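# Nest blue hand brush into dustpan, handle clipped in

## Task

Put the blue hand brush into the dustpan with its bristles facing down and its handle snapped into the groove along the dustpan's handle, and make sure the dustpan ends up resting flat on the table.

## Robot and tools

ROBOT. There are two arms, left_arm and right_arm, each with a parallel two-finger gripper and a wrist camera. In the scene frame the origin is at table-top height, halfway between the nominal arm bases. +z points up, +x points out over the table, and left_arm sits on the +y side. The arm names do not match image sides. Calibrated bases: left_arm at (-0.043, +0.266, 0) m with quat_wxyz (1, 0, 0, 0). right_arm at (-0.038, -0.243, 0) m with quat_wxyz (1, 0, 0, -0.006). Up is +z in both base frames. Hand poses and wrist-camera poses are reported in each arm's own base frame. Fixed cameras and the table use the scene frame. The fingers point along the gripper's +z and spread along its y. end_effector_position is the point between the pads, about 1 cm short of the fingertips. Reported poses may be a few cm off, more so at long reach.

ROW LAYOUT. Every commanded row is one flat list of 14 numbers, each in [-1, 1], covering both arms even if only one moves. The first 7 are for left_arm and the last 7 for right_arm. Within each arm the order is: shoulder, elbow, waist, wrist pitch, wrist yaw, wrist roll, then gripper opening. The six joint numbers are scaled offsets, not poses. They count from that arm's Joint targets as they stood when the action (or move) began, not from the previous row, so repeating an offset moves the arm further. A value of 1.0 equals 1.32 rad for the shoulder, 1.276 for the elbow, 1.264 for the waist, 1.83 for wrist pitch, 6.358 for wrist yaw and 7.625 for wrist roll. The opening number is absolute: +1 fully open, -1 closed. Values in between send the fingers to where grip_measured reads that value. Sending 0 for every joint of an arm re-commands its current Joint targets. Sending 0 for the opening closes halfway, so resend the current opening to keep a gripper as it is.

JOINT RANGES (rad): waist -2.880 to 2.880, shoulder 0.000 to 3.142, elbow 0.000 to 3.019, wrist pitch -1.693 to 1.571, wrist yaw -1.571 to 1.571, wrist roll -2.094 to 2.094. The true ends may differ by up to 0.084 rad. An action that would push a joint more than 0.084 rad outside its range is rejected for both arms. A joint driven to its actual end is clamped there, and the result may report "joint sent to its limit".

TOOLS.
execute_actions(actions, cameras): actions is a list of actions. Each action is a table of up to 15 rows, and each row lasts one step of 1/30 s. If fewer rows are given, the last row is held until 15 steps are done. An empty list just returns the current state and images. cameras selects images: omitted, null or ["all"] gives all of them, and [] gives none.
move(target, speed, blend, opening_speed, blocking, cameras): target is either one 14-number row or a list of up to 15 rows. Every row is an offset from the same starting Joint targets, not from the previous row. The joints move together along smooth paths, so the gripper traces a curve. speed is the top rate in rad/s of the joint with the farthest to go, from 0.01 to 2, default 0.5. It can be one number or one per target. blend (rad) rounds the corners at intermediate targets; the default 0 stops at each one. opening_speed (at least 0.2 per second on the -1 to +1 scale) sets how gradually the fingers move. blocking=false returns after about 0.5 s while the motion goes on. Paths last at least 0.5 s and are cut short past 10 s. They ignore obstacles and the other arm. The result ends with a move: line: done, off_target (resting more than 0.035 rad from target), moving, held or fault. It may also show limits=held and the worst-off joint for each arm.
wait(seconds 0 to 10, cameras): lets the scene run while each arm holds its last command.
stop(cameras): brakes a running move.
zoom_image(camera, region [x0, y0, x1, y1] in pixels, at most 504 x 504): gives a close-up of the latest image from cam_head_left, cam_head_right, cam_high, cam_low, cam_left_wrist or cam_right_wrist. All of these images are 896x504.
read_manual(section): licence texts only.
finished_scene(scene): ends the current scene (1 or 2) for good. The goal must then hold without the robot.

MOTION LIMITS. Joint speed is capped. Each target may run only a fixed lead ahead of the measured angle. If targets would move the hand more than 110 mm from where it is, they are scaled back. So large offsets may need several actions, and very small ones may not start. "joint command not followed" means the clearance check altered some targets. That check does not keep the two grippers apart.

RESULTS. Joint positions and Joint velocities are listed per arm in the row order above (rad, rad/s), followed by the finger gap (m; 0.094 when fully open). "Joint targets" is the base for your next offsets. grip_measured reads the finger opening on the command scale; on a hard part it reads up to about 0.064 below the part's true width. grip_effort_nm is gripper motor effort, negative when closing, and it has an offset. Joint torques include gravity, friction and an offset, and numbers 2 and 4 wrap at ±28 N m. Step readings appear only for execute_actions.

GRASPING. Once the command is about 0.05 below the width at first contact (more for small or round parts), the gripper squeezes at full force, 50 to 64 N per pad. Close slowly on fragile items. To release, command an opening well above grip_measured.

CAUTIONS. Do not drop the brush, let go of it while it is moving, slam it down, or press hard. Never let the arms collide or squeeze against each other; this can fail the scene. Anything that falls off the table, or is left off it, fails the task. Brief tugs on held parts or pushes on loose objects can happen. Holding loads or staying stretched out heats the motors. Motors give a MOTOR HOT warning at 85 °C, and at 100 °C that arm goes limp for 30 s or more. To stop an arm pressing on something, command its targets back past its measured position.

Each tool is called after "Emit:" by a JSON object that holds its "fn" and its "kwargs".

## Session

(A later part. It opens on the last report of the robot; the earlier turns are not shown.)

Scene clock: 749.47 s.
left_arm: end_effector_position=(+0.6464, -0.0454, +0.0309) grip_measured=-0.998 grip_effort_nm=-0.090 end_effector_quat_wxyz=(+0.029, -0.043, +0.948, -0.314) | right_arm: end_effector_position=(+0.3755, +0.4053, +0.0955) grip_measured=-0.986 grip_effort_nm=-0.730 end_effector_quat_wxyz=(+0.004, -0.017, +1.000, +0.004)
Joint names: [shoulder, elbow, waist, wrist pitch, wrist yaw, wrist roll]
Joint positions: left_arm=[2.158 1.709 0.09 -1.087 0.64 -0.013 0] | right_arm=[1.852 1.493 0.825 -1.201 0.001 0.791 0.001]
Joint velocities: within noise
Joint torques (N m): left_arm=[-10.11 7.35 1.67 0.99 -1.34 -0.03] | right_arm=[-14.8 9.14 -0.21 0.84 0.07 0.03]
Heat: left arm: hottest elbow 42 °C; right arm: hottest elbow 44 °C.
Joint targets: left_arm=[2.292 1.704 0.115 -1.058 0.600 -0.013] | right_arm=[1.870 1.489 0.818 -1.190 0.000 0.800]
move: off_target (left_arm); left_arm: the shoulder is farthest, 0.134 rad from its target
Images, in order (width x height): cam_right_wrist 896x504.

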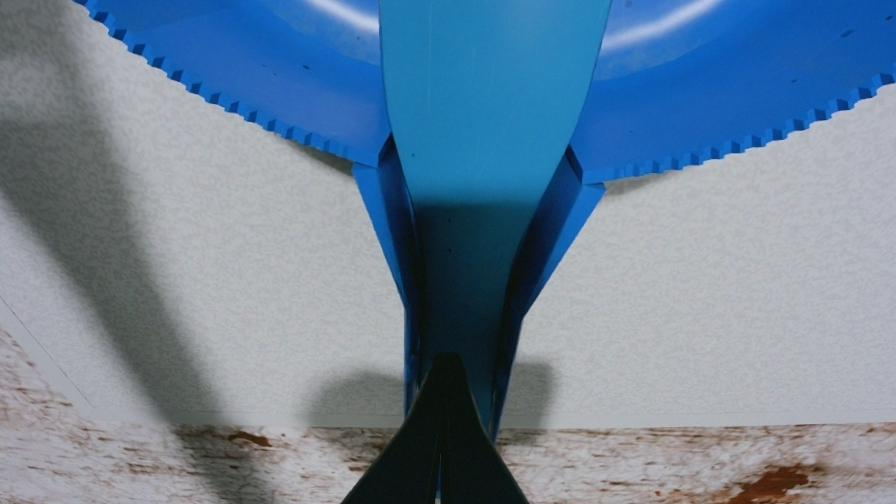

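Emit:
{"fn": "move", "kwargs": {"target": [0,0,0,0,0,0,-1.0,0.0167,-0.0227,-0.006,0.0284,0,0,-1.0], "speed": 0.06, "cameras": ["cam_right_wrist","cam_left_wrist","cam_low"]}}

Emit:
{"fn": "zoom_image", "kwargs": {"camera": "cam_right_wrist", "region": [370, 260, 550, 460]}}

Scene clock: 755.70 s.
left_arm: end_effector_position=(+0.6464, -0.0454, +0.0309) grip_measured=-0.998 grip_effort_nm=-0.090 end_effector_quat_wxyz=(+0.029, -0.043, +0.948, -0.314) | right_arm: end_effector_position=(+0.3802, +0.4060, +0.0842) grip_measured=-0.986 grip_effort_nm=-0.720 end_effector_quat_wxyz=(+0.011, -0.014, +1.000, +0.011)
Joint names: [shoulder, elbow, waist, wrist pitch, wrist yaw, wrist roll]
Joint positions: left_arm=[2.158 1.709 0.09 -1.087 0.64 -0.013 0] | right_arm=[1.86 1.474 0.819 -1.154 0.001 0.791 0.001]
Joint velocities: within noise
Joint torques (N m): left_arm=[-9.88 7.34 1.67 1.01 -1.34 -0.04] | right_arm=[-13.86 8.29 -0.09 0.88 0.07 0.03]
Heat: left arm: hottest elbow 42 °C; right arm: hottest elbow 44 °C.
Joint targets: left_arm=[2.292 1.704 0.115 -1.058 0.600 -0.013] | right_arm=[1.892 1.460 0.810 -1.138 0.001 0.800]
move: off_target (left_arm); left_arm: the shoulder is farthest, 0.134 rad from its target
Images, in order (width x height): cam_low 896x504, cam_left_wrist 896x504, cam_right_wrist 896x504.

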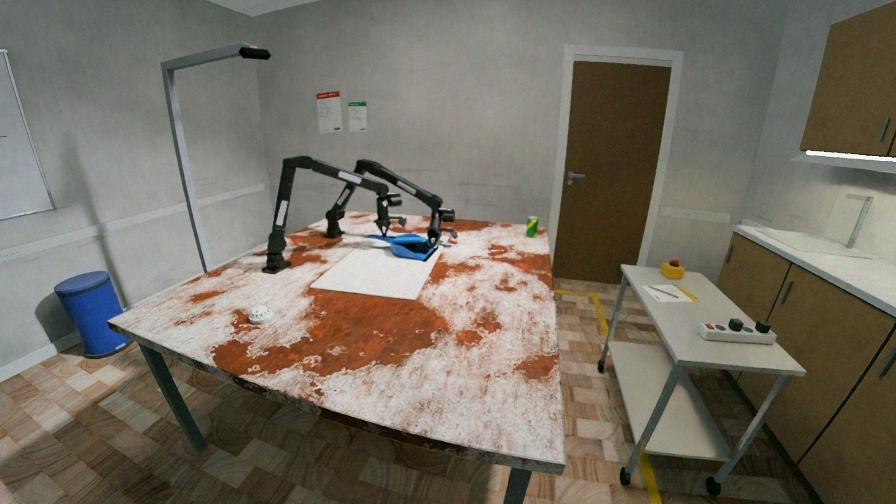

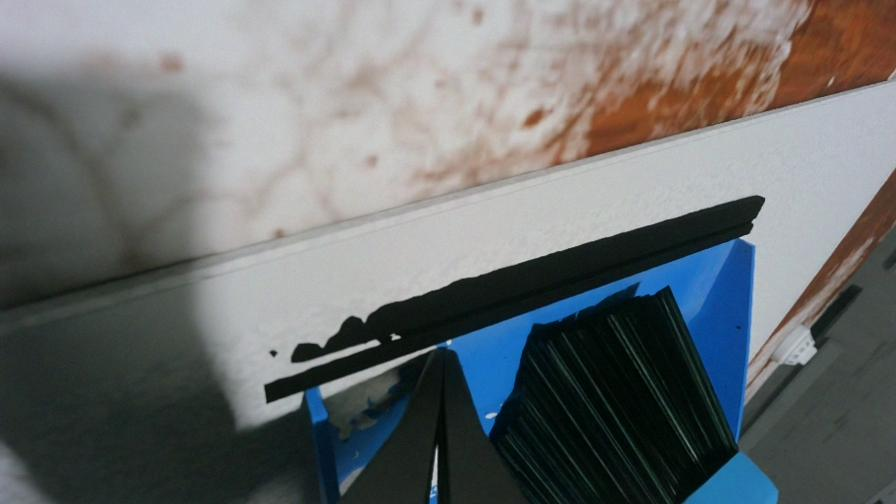

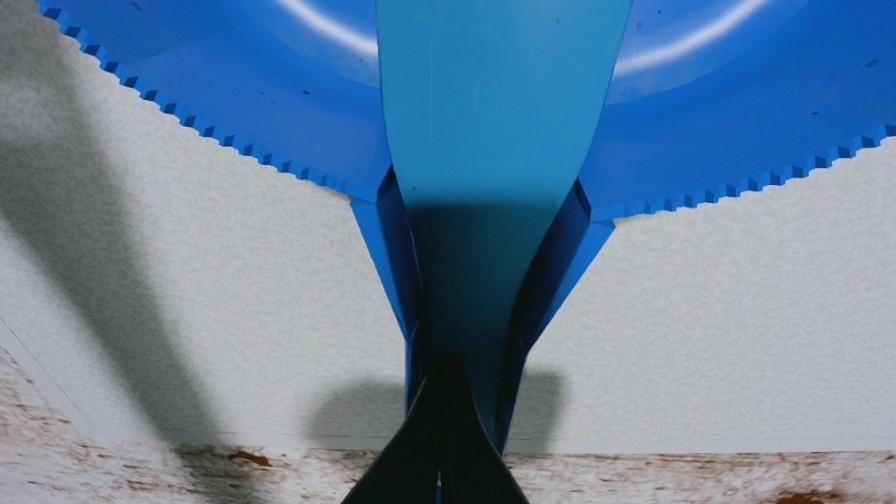

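Scaled by 2.520 from the camera's 896x504 image, which has a finer 1280x720 frame.

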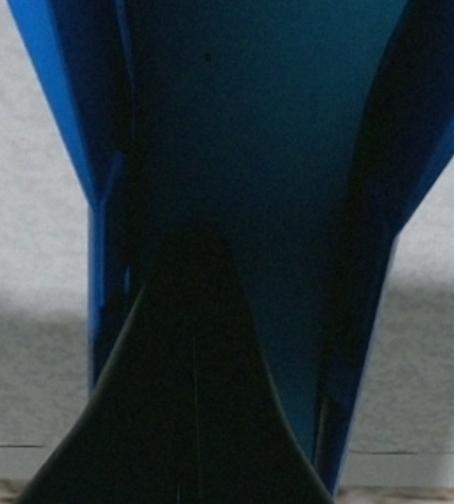

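Emit:
{"fn": "move", "kwargs": {"target": [0,0,0,0,0,0,-1.0,0.009,-0.0313,-0.005,0.0235,0,0,-1.0], "speed": 0.05, "cameras": ["cam_right_wrist"]}}

Emit:
{"fn": "zoom_image", "kwargs": {"camera": "cam_right_wrist", "region": [370, 260, 550, 460]}}

Scene clock: 764.43 s.
left_arm: end_effector_position=(+0.6467, -0.0455, +0.0310) grip_measured=-0.998 grip_effort_nm=-0.085 end_effector_quat_wxyz=(+0.029, -0.043, +0.948, -0.314) | right_arm: end_effector_position=(+0.3799, +0.4064, +0.0777) grip_measured=-0.986 grip_effort_nm=-0.730 end_effector_quat_wxyz=(+0.015, -0.014, +1.000, +0.018)
Joint names: [shoulder, elbow, waist, wrist pitch, wrist yaw, wrist roll]
Joint positions: left_arm=[2.158 1.71 0.09 -1.087 0.641 -0.013 0] | right_arm=[1.858 1.451 0.819 -1.118 -0.004 0.791 0.001]
Joint velocities: within noise
Joint torques (N m): left_arm=[-10.05 7.31 1.61 1.02 -1.41 -0.05] | right_arm=[-12.75 6.79 -0.67 1.51 0.24 0.02]
Heat: left arm: hottest elbow 42 °C; right arm: hottest elbow 43 °C.
Joint targets: left_arm=[2.292 1.704 0.115 -1.058 0.600 -0.013] | right_arm=[1.904 1.420 0.804 -1.095 0.001 0.799]
move: off_target (left_arm, right_arm); left_arm: the shoulder is farthest, 0.134 rad from its target; right_arm: the shoulder is farthest, 0.046 rad from its target
Images, in order (width x height): cam_right_wrist 896x504.

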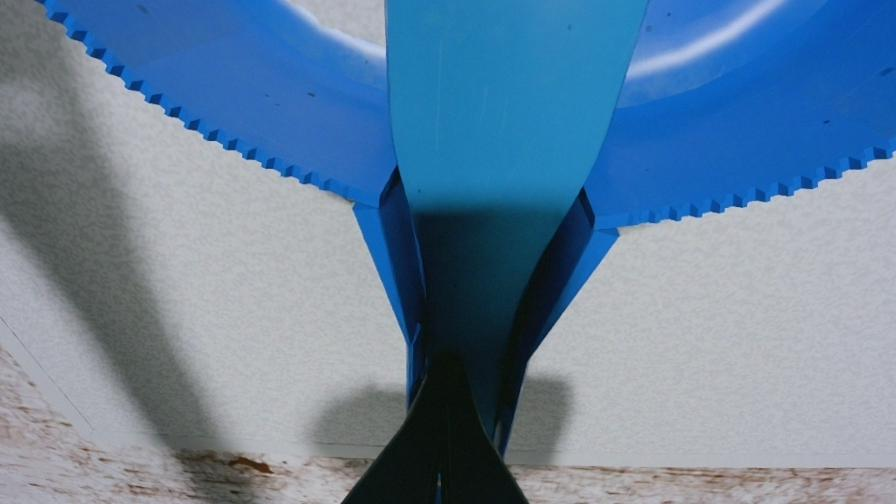

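Scaled by 2.520 from the camera's 896x504 image, which has a finer 1280x720 frame.

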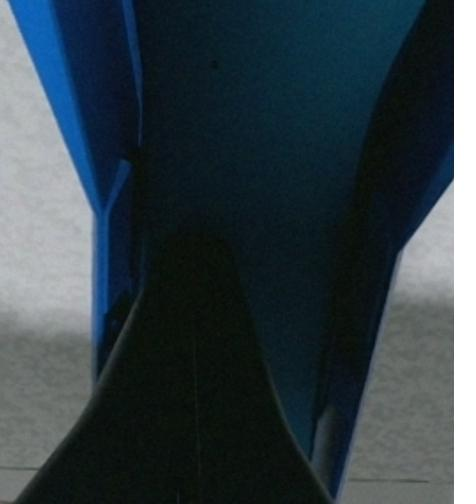

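Emit:
{"fn": "move", "kwargs": {"target": [0,0,0,0,0,0,-1.0,0.06,0.0,-0.004,0,0,0,-1.0], "speed": 0.06, "cameras": ["cam_right_wrist","cam_left_wrist"]}}

Emit:
{"fn": "zoom_image", "kwargs": {"camera": "cam_right_wrist", "region": [370, 260, 550, 460]}}

Scene clock: 773.83 s.
left_arm: end_effector_position=(+0.6472, -0.0457, +0.0318) grip_measured=-0.998 grip_effort_nm=-0.090 end_effector_quat_wxyz=(+0.030, -0.043, +0.947, -0.316) | right_arm: end_effector_position=(+0.3793, +0.4060, +0.0726) grip_measured=-0.986 grip_effort_nm=-0.725 end_effector_quat_wxyz=(+0.010, -0.013, +1.000, +0.016)
Joint names: [shoulder, elbow, waist, wrist pitch, wrist yaw, wrist roll]
Joint positions: left_arm=[2.158 1.711 0.09 -1.087 0.645 -0.013 0] | right_arm=[1.867 1.451 0.818 -1.118 -0.007 0.791 0.001]
Joint velocities: within noise
Joint torques (N m): left_arm=[-9.99 7.21 1.67 1.07 -1.57 -0.04] | right_arm=[-8.06 6.8 -1.14 1.4 0.37 0.02]
Heat: left arm: hottest elbow 41 °C; right arm: hottest elbow 42 °C.
Joint targets: left_arm=[2.292 1.704 0.115 -1.058 0.600 -0.013] | right_arm=[1.983 1.420 0.799 -1.095 0.000 0.800]
move: off_target (left_arm, right_arm); left_arm: the shoulder is farthest, 0.134 rad from its target; right_arm: the shoulder is farthest, 0.116 rad from its target
Images, in order (width x height): cam_left_wrist 896x504, cam_right_wrist 896x504.

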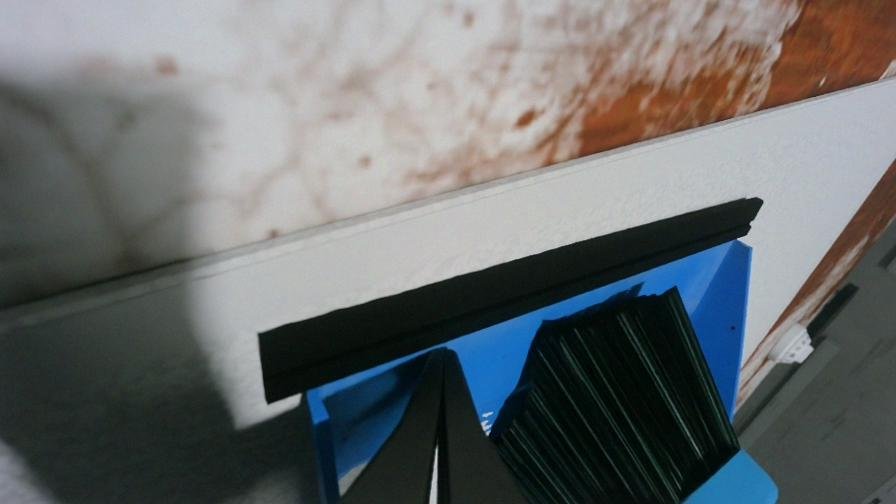

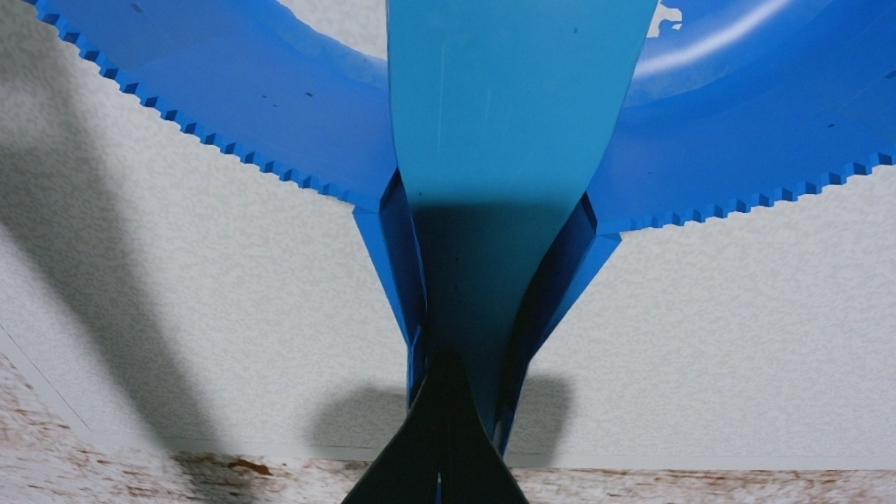

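Scaled by 2.520 from the camera's 896x504 image, which has a finer 1280x720 frame.

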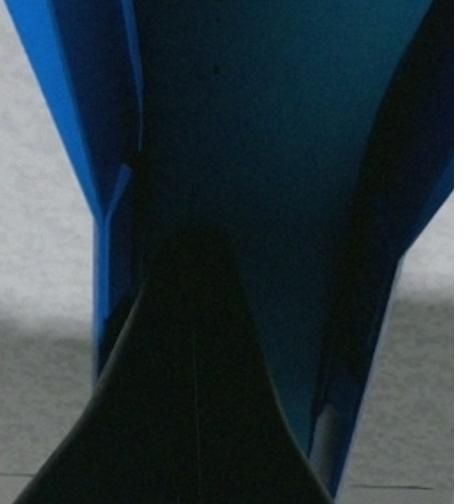

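Emit:
{"fn": "move", "kwargs": {"target": [0.045,0,0,0,0,0,-1.0,0.076,0.0,-0.002,0,0,0,-1.0], "speed": 0.08, "cameras": ["cam_right_wrist","cam_left_wrist"]}}

Emit:
{"fn": "zoom_image", "kwargs": {"camera": "cam_right_wrist", "region": [370, 260, 550, 460]}}

Scene clock: 783.33 s.
left_arm: end_effector_position=(+0.6493, -0.0468, +0.0320) grip_measured=-0.998 grip_effort_nm=-0.085 end_effector_quat_wxyz=(+0.031, -0.043, +0.946, -0.321) | right_arm: end_effector_position=(+0.3854, +0.4115, +0.0675) grip_measured=-0.986 grip_effort_nm=-0.725 end_effector_quat_wxyz=(+0.008, -0.012, +1.000, +0.015)
Joint names: [shoulder, elbow, waist, wrist pitch, wrist yaw, wrist roll]
Joint positions: left_arm=[2.163 1.718 0.09 -1.087 0.655 -0.013 0] | right_arm=[1.895 1.478 0.816 -1.122 -0.009 0.791 0.001]
Joint velocities: within noise
Joint torques (N m): left_arm=[-8.18 6.86 1.32 0.85 -1.64 -0.05] | right_arm=[-4.89 5.16 -0.97 1.46 0.41 0.01]
Heat: left arm: hottest elbow 41 °C; right arm: hottest elbow 41 °C.
Joint targets: left_arm=[2.322 1.706 0.111 -1.063 0.609 -0.013] | right_arm=[2.061 1.427 0.799 -1.098 -0.001 0.799]
move: off_target (left_arm, right_arm); left_arm: the shoulder is farthest, 0.188 rad from its target; right_arm: the shoulder is farthest, 0.189 rad from its target
Images, in order (width x height): cam_left_wrist 896x504, cam_right_wrist 896x504.

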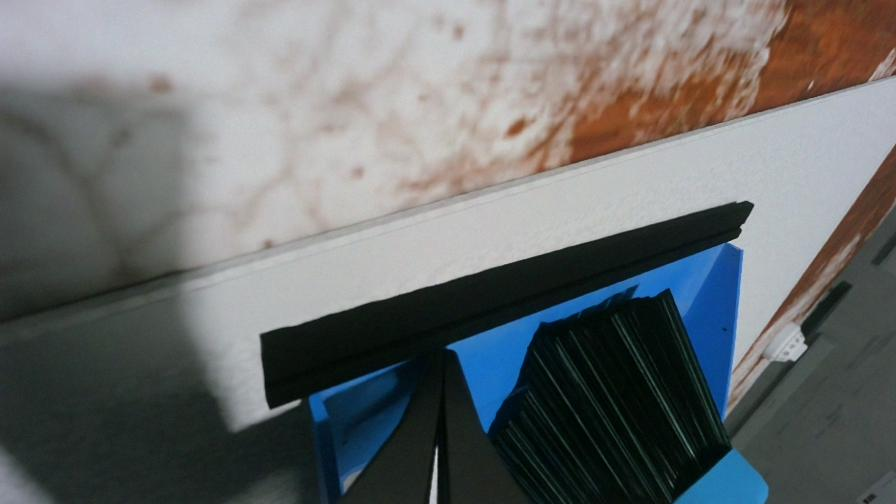

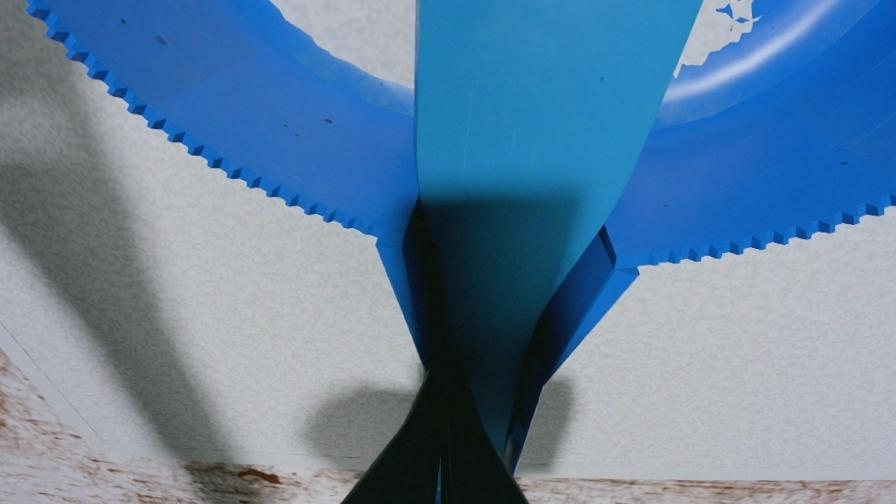

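Scaled by 2.520 from the camera's 896x504 image, which has a finer 1280x720 frame.

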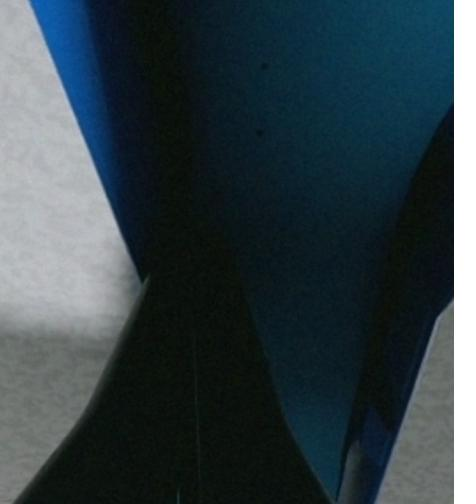

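Emit:
{"fn": "move", "kwargs": {"target": [-0.04,0,0,0,0,0,-1.0,-0.1667,0.076,0.016,-0.0847,0,0,-1.0], "speed": 0.08, "cameras": ["cam_right_wrist","cam_left_wrist"]}}

Emit:
{"fn": "zoom_image", "kwargs": {"camera": "cam_right_wrist", "region": [350, 200, 550, 400]}}

Scene clock: 795.57 s.
left_arm: end_effector_position=(+0.6493, -0.0458, +0.0315) grip_measured=-0.998 grip_effort_nm=-0.081 end_effector_quat_wxyz=(+0.031, -0.043, +0.946, -0.319) | right_arm: end_effector_position=(+0.3726, +0.3961, +0.1001) grip_measured=-0.986 grip_effort_nm=-0.725 end_effector_quat_wxyz=(-0.008, -0.012, +1.000, -0.007)
Joint names: [shoulder, elbow, waist, wrist pitch, wrist yaw, wrist roll]
Joint positions: left_arm=[2.163 1.718 0.091 -1.087 0.651 -0.013 0] | right_arm=[1.846 1.497 0.816 -1.244 -0.002 0.791 0.001]
Joint velocities: within noise
Joint torques (N m): left_arm=[-12.22 6.89 1.26 0.84 -1.4 -0.04] | right_arm=[-15.97 11.44 0.91 -0.06 0.12 0.02]
Heat: left arm: hottest elbow 41 °C; right arm: hottest elbow 40 °C.
Joint targets: left_arm=[2.269 1.706 0.111 -1.063 0.609 -0.013] | right_arm=[1.841 1.524 0.819 -1.253 -0.001 0.799]
move: off_target (left_arm); left_arm: the shoulder is farthest, 0.106 rad from its target
Images, in order (width x height): cam_left_wrist 896x504, cam_right_wrist 896x504.

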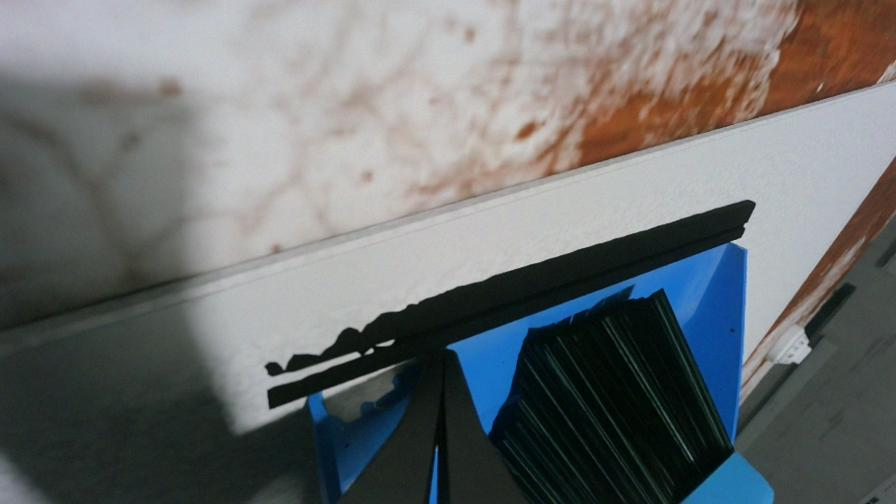

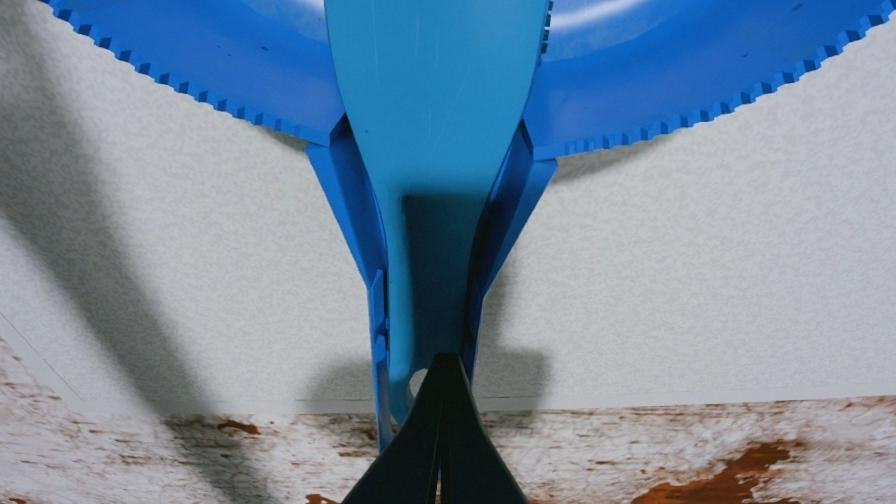

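Scaled by 2.520 from the camera's 896x504 image, which has a finer 1280x720 frame.

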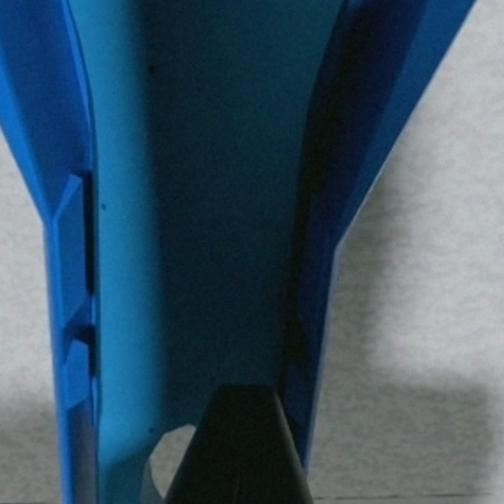

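Emit:
{"fn": "move", "kwargs": {"target": [0,0,0,0,0,0,-1.0,-0.0864,0.163,-0.02,-0.1765,0,0,-1.0], "speed": 0.3, "cameras": ["cam_right_wrist"]}}

Emit:
{"fn": "zoom_image", "kwargs": {"camera": "cam_right_wrist", "region": [330, 90, 480, 240]}}

Scene clock: 803.50 s.
left_arm: end_effector_position=(+0.6493, -0.0458, +0.0315) grip_measured=-0.998 grip_effort_nm=-0.081 end_effector_quat_wxyz=(+0.031, -0.043, +0.946, -0.319) | right_arm: end_effector_position=(+0.3630, +0.3731, +0.2328) grip_measured=-0.986 grip_effort_nm=-0.716 end_effector_quat_wxyz=(-0.013, -0.004, +1.000, -0.012)
Joint names: [shoulder, elbow, waist, wrist pitch, wrist yaw, wrist roll]
Joint positions: left_arm=[2.163 1.718 0.091 -1.087 0.651 -0.013 0] | right_arm=[1.727 1.686 0.799 -1.566 -0.002 0.791 0.001]
Joint velocities: within noise
Joint torques (N m): left_arm=[-12.34 6.86 1.14 0.8 -1.41 -0.03] | right_arm=[-14.86 13.9 0.09 -0.03 0.12 0.02]
Heat: left arm: hottest elbow 41 °C; right arm: hottest elbow 41 °C.
Joint targets: left_arm=[2.269 1.706 0.111 -1.063 0.609 -0.013] | right_arm=[1.727 1.732 0.794 -1.576 -0.001 0.799]
move: off_target (left_arm, right_arm); left_arm: the shoulder is farthest, 0.106 rad from its target; right_arm: the elbow is farthest, 0.046 rad from its target
Images, in order (width x height): cam_right_wrist 896x504.

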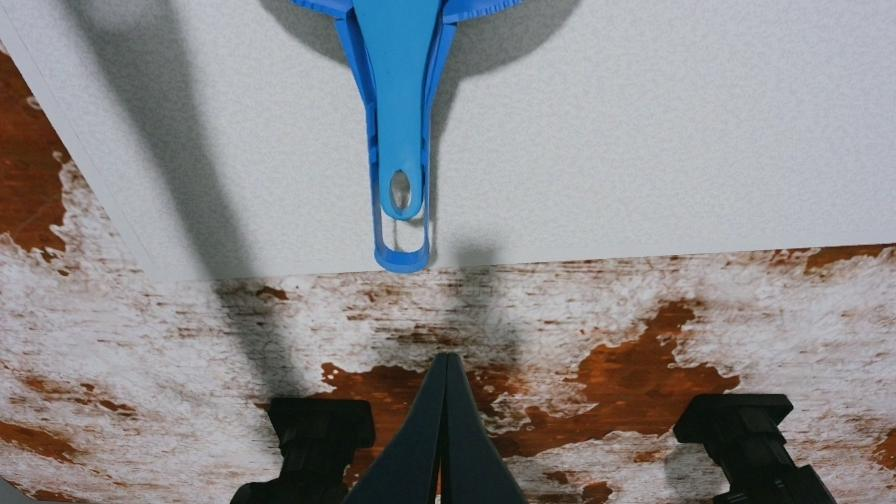

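Scaled by 3.360 from the camera's 896x504 image, which has a finer 1280x720 frame.

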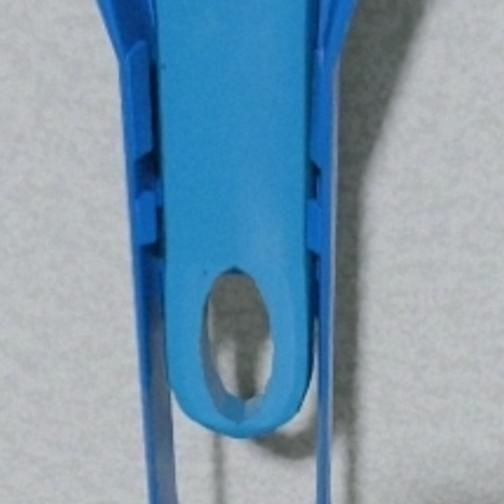

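Emit:
{"fn": "move", "kwargs": {"target": [0,0,0,0,0,0,-1.0,-0.5667,-0.6724,0.01,0.4273,0,-0.1048,-1.0], "speed": 0.9, "cameras": ["cam_right_wrist"]}}

Emit:
{"fn": "move", "kwargs": {"target": [0,0,0,0,0,0,-1.0,0.305,-0.542,0,0.99,0,0,-1.0], "speed": 0.9, "cameras": ["cam_right_wrist"]}}

Scene clock: 827.07 s.
left_arm: end_effector_position=(+0.6493, -0.0458, +0.0315) grip_measured=-0.998 grip_effort_nm=-0.081 end_effector_quat_wxyz=(+0.031, -0.043, +0.946, -0.319) | right_arm: end_effector_position=(+0.2775, +0.2852, +0.2502) grip_measured=-0.987 grip_effort_nm=-0.716 end_effector_quat_wxyz=(+0.298, -0.365, +0.873, +0.128)
Joint names: [shoulder, elbow, waist, wrist pitch, wrist yaw, wrist roll]
Joint positions: left_arm=[2.163 1.718 0.091 -1.087 0.651 -0.013 0] | right_arm=[0.98 0.879 0.799 -0.81 -0.002 0.009 0.001]
Joint velocities: within noise
Joint torques (N m): left_arm=[-12.28 6.86 1.26 0.84 -1.42 -0.03] | right_arm=[-6.36 10.86 1.32 2.21 0.04 -0.14]
Heat: left arm: hottest elbow 40 °C; right arm: hottest elbow 48 °C.
Joint targets: left_arm=[2.269 1.706 0.111 -1.063 0.609 -0.013] | right_arm=[0.979 0.874 0.806 -0.794 -0.001 -0.001]
move: off_target (left_arm); left_arm: the shoulder is farthest, 0.106 rad from its target
Images, in order (width x height): cam_right_wrist 896x504.

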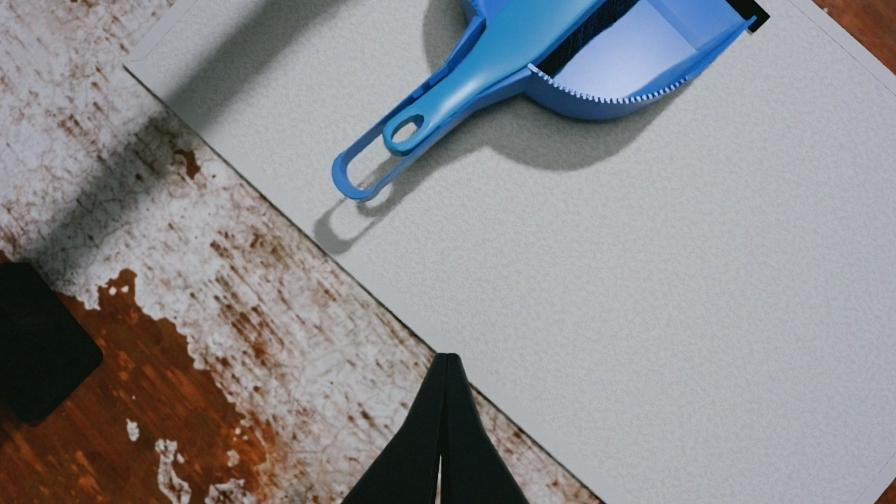

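Scene clock: 829.80 s.
left_arm: end_effector_position=(+0.6493, -0.0458, +0.0315) grip_measured=-0.998 grip_effort_nm=-0.085 end_effector_quat_wxyz=(+0.031, -0.043, +0.946, -0.319) | right_arm: end_effector_position=(+0.2783, +0.2861, +0.1161) grip_measured=-0.987 grip_effort_nm=-0.706 end_effector_quat_wxyz=(+0.587, -0.297, +0.710, +0.252)
Joint names: [shoulder, elbow, waist, wrist pitch, wrist yaw, wrist roll]
Joint positions: left_arm=[2.163 1.718 0.091 -1.087 0.651 -0.013 0] | right_arm=[1.371 0.187 0.799 0.999 -0.002 0.008 0.001]
Joint velocities: within noise
Joint torques (N m): left_arm=[-12.4 6.86 1.2 0.83 -1.41 -0.05] | right_arm=[-5.54 5.23 1.26 2.69 0.03 -0.14]
Heat: left arm: hottest elbow 40 °C; right arm: hottest elbow 47 °C.
Joint targets: left_arm=[2.269 1.706 0.111 -1.063 0.609 -0.013] | right_arm=[1.381 0.183 0.806 1.018 -0.001 -0.001]
move: off_target (left_arm); left_arm: the shoulder is farthest, 0.106 rad from its target
Images, in order (width x height): cam_right_wrist 896x504.

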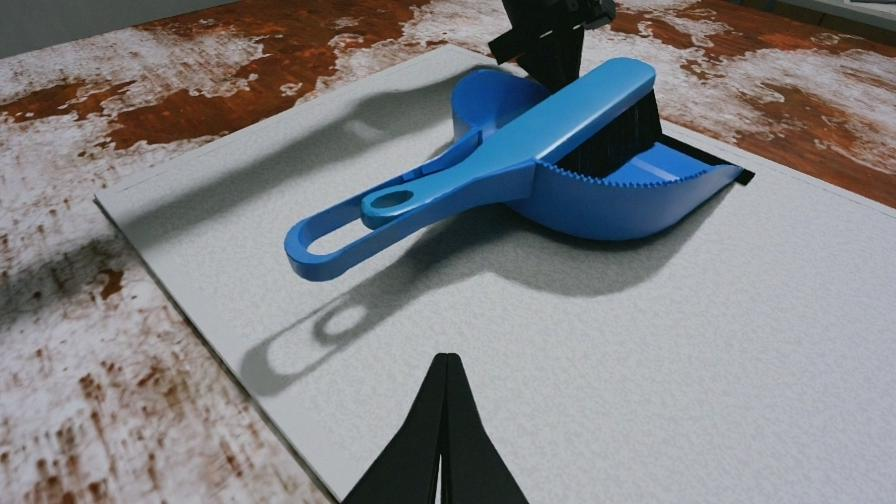

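Emit:
{"fn": "zoom_image", "kwargs": {"camera": "cam_right_wrist", "region": [280, 100, 560, 290]}}

Emit:
{"fn": "zoom_image", "kwargs": {"camera": "cam_right_wrist", "region": [350, 130, 470, 230]}}

Scaled by 1.800 from the camera's 896x504 image, which has a finer 1280x720 frame.

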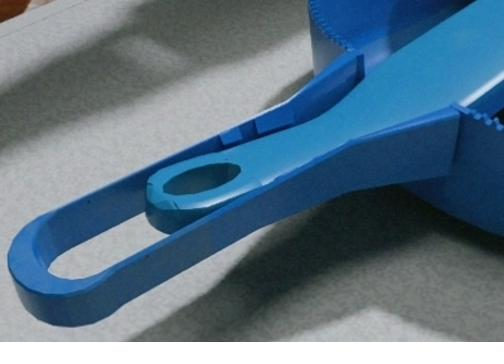

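Scaled by 4.200 from the camera's 896x504 image, which has a finer 1280x720 frame.

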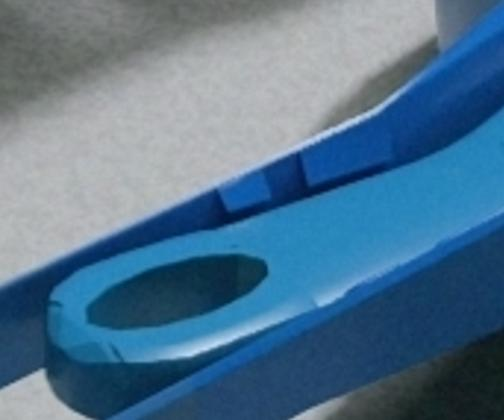

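Emit:
{"fn": "move", "kwargs": {"target": [0,0,0,0,0,0,-1.0,-0.3045,0.5415,0,-0.990,0,0,-1.0], "speed": 0.9, "cameras": []}}

Emit:
{"fn": "move", "kwargs": {"target": [0,0,0,0,0,0,-1.0,0.622,0.5376,0.018,-0.282,0,0.1057,-1.0], "speed": 0.7, "cameras": ["cam_right_wrist","cam_left_wrist"]}}

Scene clock: 850.40 s.
left_arm: end_effector_position=(+0.6493, -0.0458, +0.0315) grip_measured=-0.998 grip_effort_nm=-0.090 end_effector_quat_wxyz=(+0.031, -0.043, +0.946, -0.319) | right_arm: end_effector_position=(+0.2716, +0.2792, +0.2242) grip_measured=-0.987 grip_effort_nm=-0.711 end_effector_quat_wxyz=(+0.284, -0.367, +0.877, +0.123)
Joint names: [shoulder, elbow, waist, wrist pitch, wrist yaw, wrist roll]
Joint positions: left_arm=[2.163 1.718 0.091 -1.087 0.651 -0.013 0] | right_arm=[0.981 0.823 0.799 -0.783 -0.002 0.008 0.001]
Joint velocities: within noise
Joint torques (N m): left_arm=[-12.22 6.89 1.08 0.83 -1.41 -0.04] | right_arm=[-6.3 15.38 1.32 1.05 0.04 -0.14]
Heat: left arm: hottest elbow 40 °C; right arm: hottest elbow 44 °C.
Joint targets: left_arm=[2.269 1.706 0.111 -1.063 0.609 -0.013] | right_arm=[0.980 0.874 0.806 -0.794 -0.001 -0.001]
move: off_target (left_arm, right_arm); left_arm: the shoulder is farthest, 0.106 rad from its target; right_arm: the elbow is farthest, 0.051 rad from its target
No camera images: "cameras" was empty.

Scene clock: 852.57 s.
left_arm: end_effector_position=(+0.6493, -0.0458, +0.0315) grip_measured=-0.998 grip_effort_nm=-0.085 end_effector_quat_wxyz=(+0.031, -0.043, +0.946, -0.319) | right_arm: end_effector_position=(+0.3649, +0.3927, +0.1325) grip_measured=-0.987 grip_effort_nm=-0.716 end_effector_quat_wxyz=(-0.005, -0.013, +1.000, -0.003)
Joint names: [shoulder, elbow, waist, wrist pitch, wrist yaw, wrist roll]
Joint positions: left_arm=[2.163 1.718 0.091 -1.087 0.651 -0.013 0] | right_arm=[1.795 1.513 0.822 -1.3 -0.002 0.796 0.001]
Joint velocities: within noise
Joint torques (N m): left_arm=[-12.34 6.87 1.14 0.84 -1.42 -0.03] | right_arm=[-15.33 13.57 1.26 -0.06 0.12 -0.05]
Heat: left arm: hottest elbow 40 °C; right arm: hottest elbow 44 °C.
Joint targets: left_arm=[2.269 1.706 0.111 -1.063 0.609 -0.013] | right_arm=[1.801 1.560 0.829 -1.310 -0.001 0.805]
move: off_target (left_arm, right_arm); left_arm: the shoulder is farthest, 0.106 rad from its target; right_arm: the elbow is farthest, 0.047 rad from its target
Images, in order (width x height): cam_left_wrist 896x504, cam_right_wrist 896x504.

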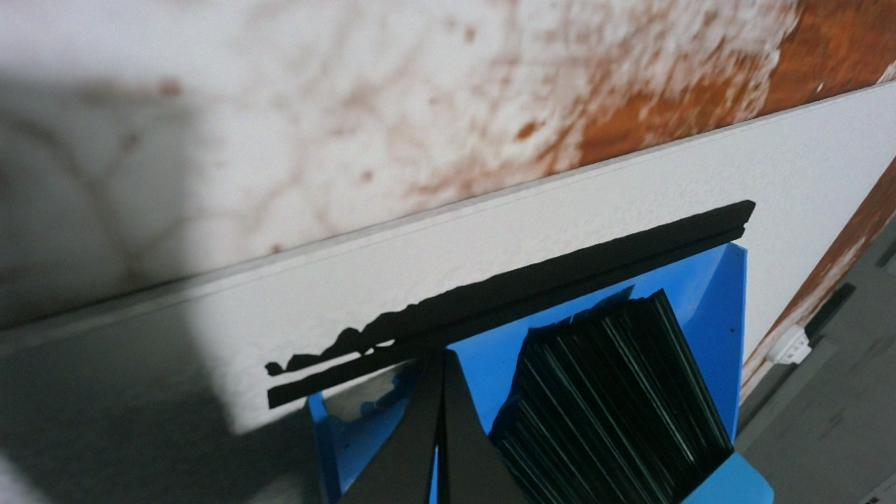

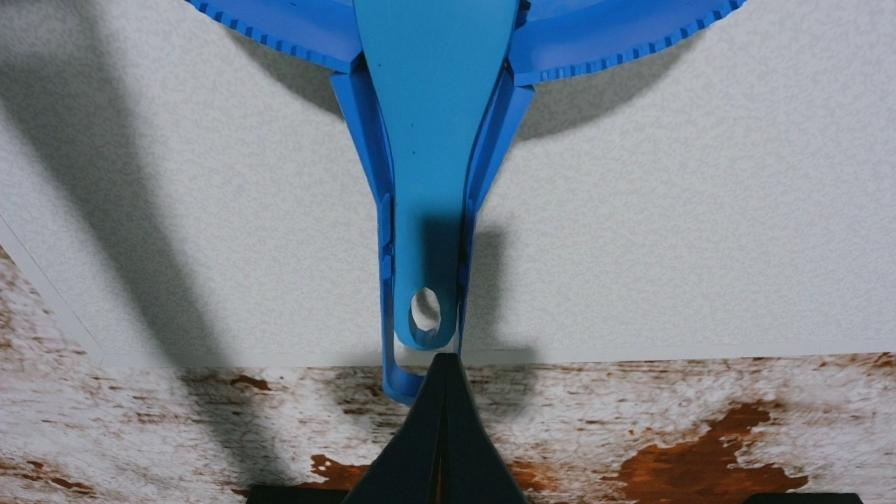

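Emit:
{"fn": "move", "kwargs": {"target": [0,0,0,0,0,0,-1.0,0.0245,-0.0643,0.0075,0.0514,0,0,-1.0], "speed": 0.1, "cameras": ["cam_right_wrist"]}}

Emit:
{"fn": "zoom_image", "kwargs": {"camera": "cam_right_wrist", "region": [350, 200, 550, 400]}}

Scene clock: 859.13 s.
left_arm: end_effector_position=(+0.6493, -0.0458, +0.0315) grip_measured=-0.998 grip_effort_nm=-0.085 end_effector_quat_wxyz=(+0.031, -0.043, +0.946, -0.319) | right_arm: end_effector_position=(+0.3653, +0.4007, +0.1093) grip_measured=-0.987 grip_effort_nm=-0.716 end_effector_quat_wxyz=(+0.002, -0.018, +1.000, +0.003)
Joint names: [shoulder, elbow, waist, wrist pitch, wrist yaw, wrist roll]
Joint positions: left_arm=[2.163 1.718 0.091 -1.087 0.651 -0.013 0] | right_arm=[1.817 1.481 0.832 -1.227 -0.002 0.797 0.001]
Joint velocities: within noise
Joint torques (N m): left_arm=[-12.34 6.87 1.32 0.88 -1.41 -0.04] | right_arm=[-14.45 9.22 1.26 0.84 0.12 0.03]
Heat: left arm: hottest elbow 40 °C; right arm: hottest elbow 45 °C.
Joint targets: left_arm=[2.269 1.706 0.111 -1.063 0.609 -0.013] | right_arm=[1.833 1.478 0.838 -1.216 -0.001 0.805]
move: off_target (left_arm); left_arm: the shoulder is farthest, 0.106 rad from its target
Images, in order (width x height): cam_right_wrist 896x504.

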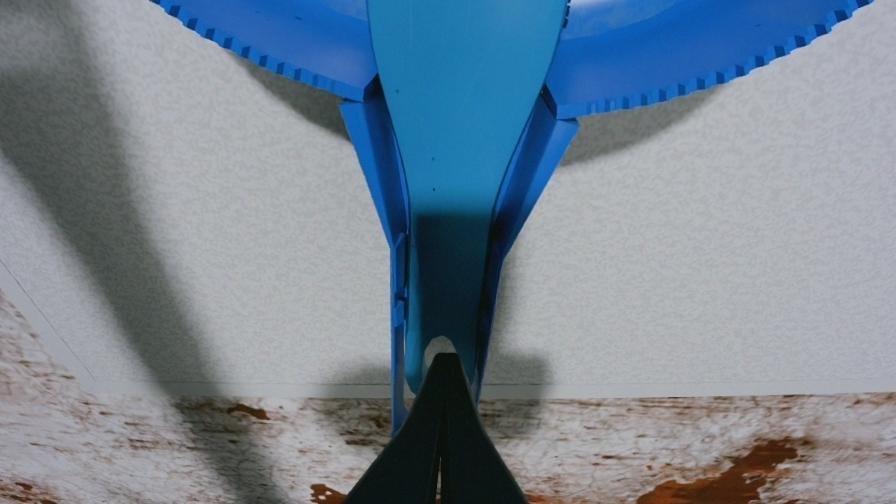

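Scaled by 2.520 from the camera's 896x504 image, which has a finer 1280x720 frame.

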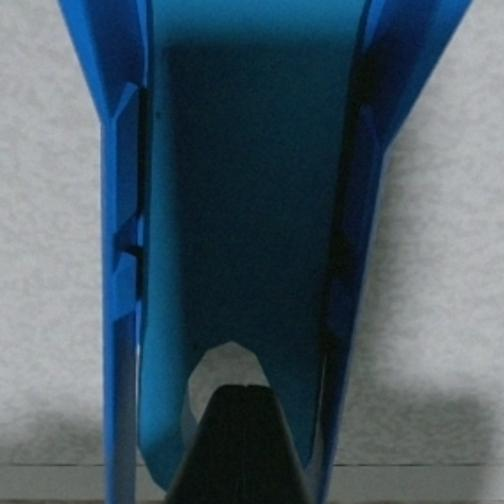

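Emit:
{"fn": "move", "kwargs": {"target": [0,0,0,0,0,0,-1.0,0.0164,-0.0235,-0.0142,0.0284,0,0,-1.0], "speed": 0.1, "cameras": ["cam_right_wrist"]}}

Emit:
{"fn": "zoom_image", "kwargs": {"camera": "cam_right_wrist", "region": [350, 250, 550, 450]}}

Scene clock: 865.37 s.
left_arm: end_effector_position=(+0.6493, -0.0458, +0.0315) grip_measured=-0.998 grip_effort_nm=-0.090 end_effector_quat_wxyz=(+0.031, -0.043, +0.946, -0.318) | right_arm: end_effector_position=(+0.3678, +0.4000, +0.0888) grip_measured=-0.987 grip_effort_nm=-0.720 end_effector_quat_wxyz=(+0.003, -0.015, +1.000, +0.004)
Joint names: [shoulder, elbow, waist, wrist pitch, wrist yaw, wrist roll]
Joint positions: left_arm=[2.163 1.718 0.091 -1.087 0.65 -0.013 0] | right_arm=[1.837 1.452 0.828 -1.176 -0.002 0.797 0.001]
Joint velocities: within noise
Joint torques (N m): left_arm=[-12.34 6.87 1.32 0.91 -1.41 -0.05] | right_arm=[-13.98 8.91 -0.03 0.94 0.12 0.03]
Heat: left arm: hottest elbow 40 °C; right arm: hottest elbow 44 °C.
Joint targets: left_arm=[2.269 1.706 0.111 -1.063 0.609 -0.013] | right_arm=[1.855 1.448 0.820 -1.164 -0.001 0.805]
move: off_target (left_arm); left_arm: the shoulder is farthest, 0.106 rad from its target
Images, in order (width x height): cam_right_wrist 896x504.

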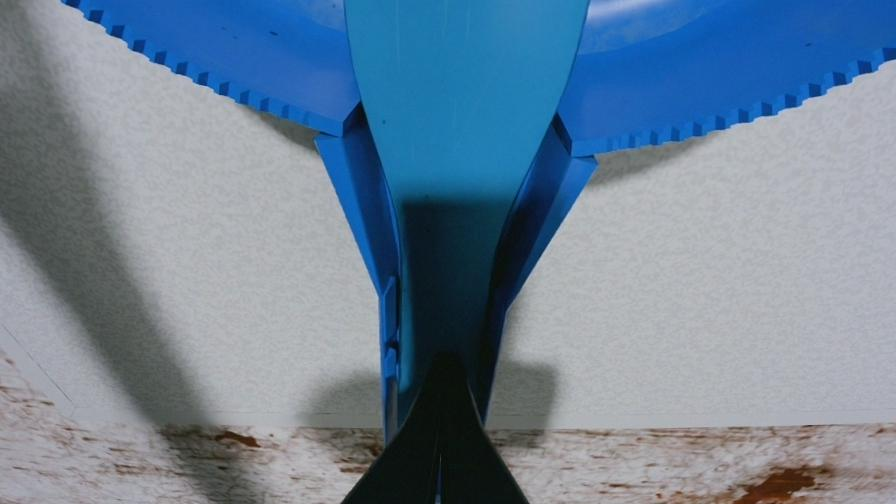

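Scaled by 2.520 from the camera's 896x504 image, which has a finer 1280x720 frame.

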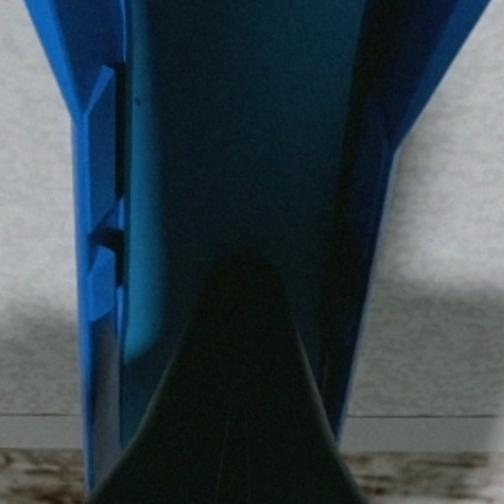

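Emit:
{"fn": "move", "kwargs": {"target": [0,0,0,0,0,0,-1.0,0.076,-0.055,-0.006,0,0,0,-1.0], "speed": 0.06, "cameras": ["cam_right_wrist"]}}

Emit:
{"fn": "zoom_image", "kwargs": {"camera": "cam_right_wrist", "region": [350, 250, 550, 450]}}

Scene clock: 871.63 s.
left_arm: end_effector_position=(+0.6497, -0.0457, +0.0330) grip_measured=-0.998 grip_effort_nm=-0.085 end_effector_quat_wxyz=(+0.032, -0.043, +0.946, -0.318) | right_arm: end_effector_position=(+0.3643, +0.3971, +0.0736) grip_measured=-0.987 grip_effort_nm=-0.716 end_effector_quat_wxyz=(-0.008, -0.015, +1.000, -0.004)
Joint names: [shoulder, elbow, waist, wrist pitch, wrist yaw, wrist roll]
Joint positions: left_arm=[2.161 1.718 0.091 -1.087 0.65 -0.013 0] | right_arm=[1.857 1.439 0.827 -1.169 -0.006 0.797 0.001]
Joint velocities: within noise
Joint torques (N m): left_arm=[-12.16 6.8 1.26 0.83 -1.41 -0.04] | right_arm=[-9.05 4.18 -0.67 0.55 0.28 0.03]
Heat: left arm: hottest elbow 40 °C; right arm: hottest elbow 44 °C.
Joint targets: left_arm=[2.269 1.706 0.111 -1.063 0.609 -0.013] | right_arm=[1.955 1.377 0.813 -1.164 -0.001 0.805]
move: off_target (left_arm, right_arm); left_arm: the shoulder is farthest, 0.108 rad from its target; right_arm: the shoulder is farthest, 0.098 rad from its target
Images, in order (width x height): cam_right_wrist 896x504.

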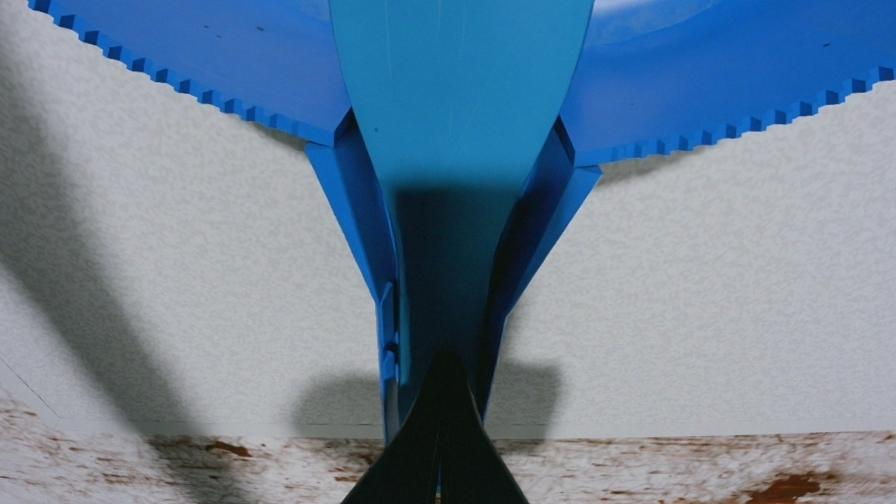

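Scaled by 2.520 from the camera's 896x504 image, which has a finer 1280x720 frame.

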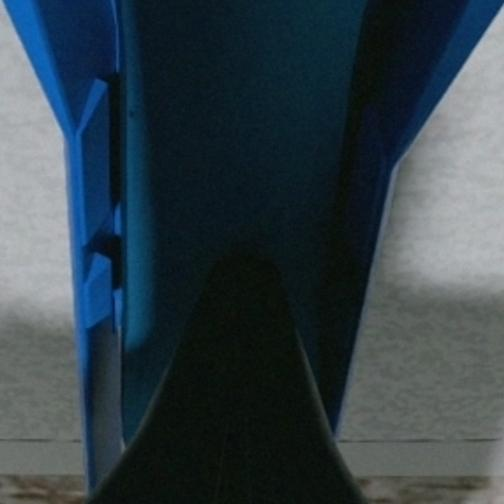

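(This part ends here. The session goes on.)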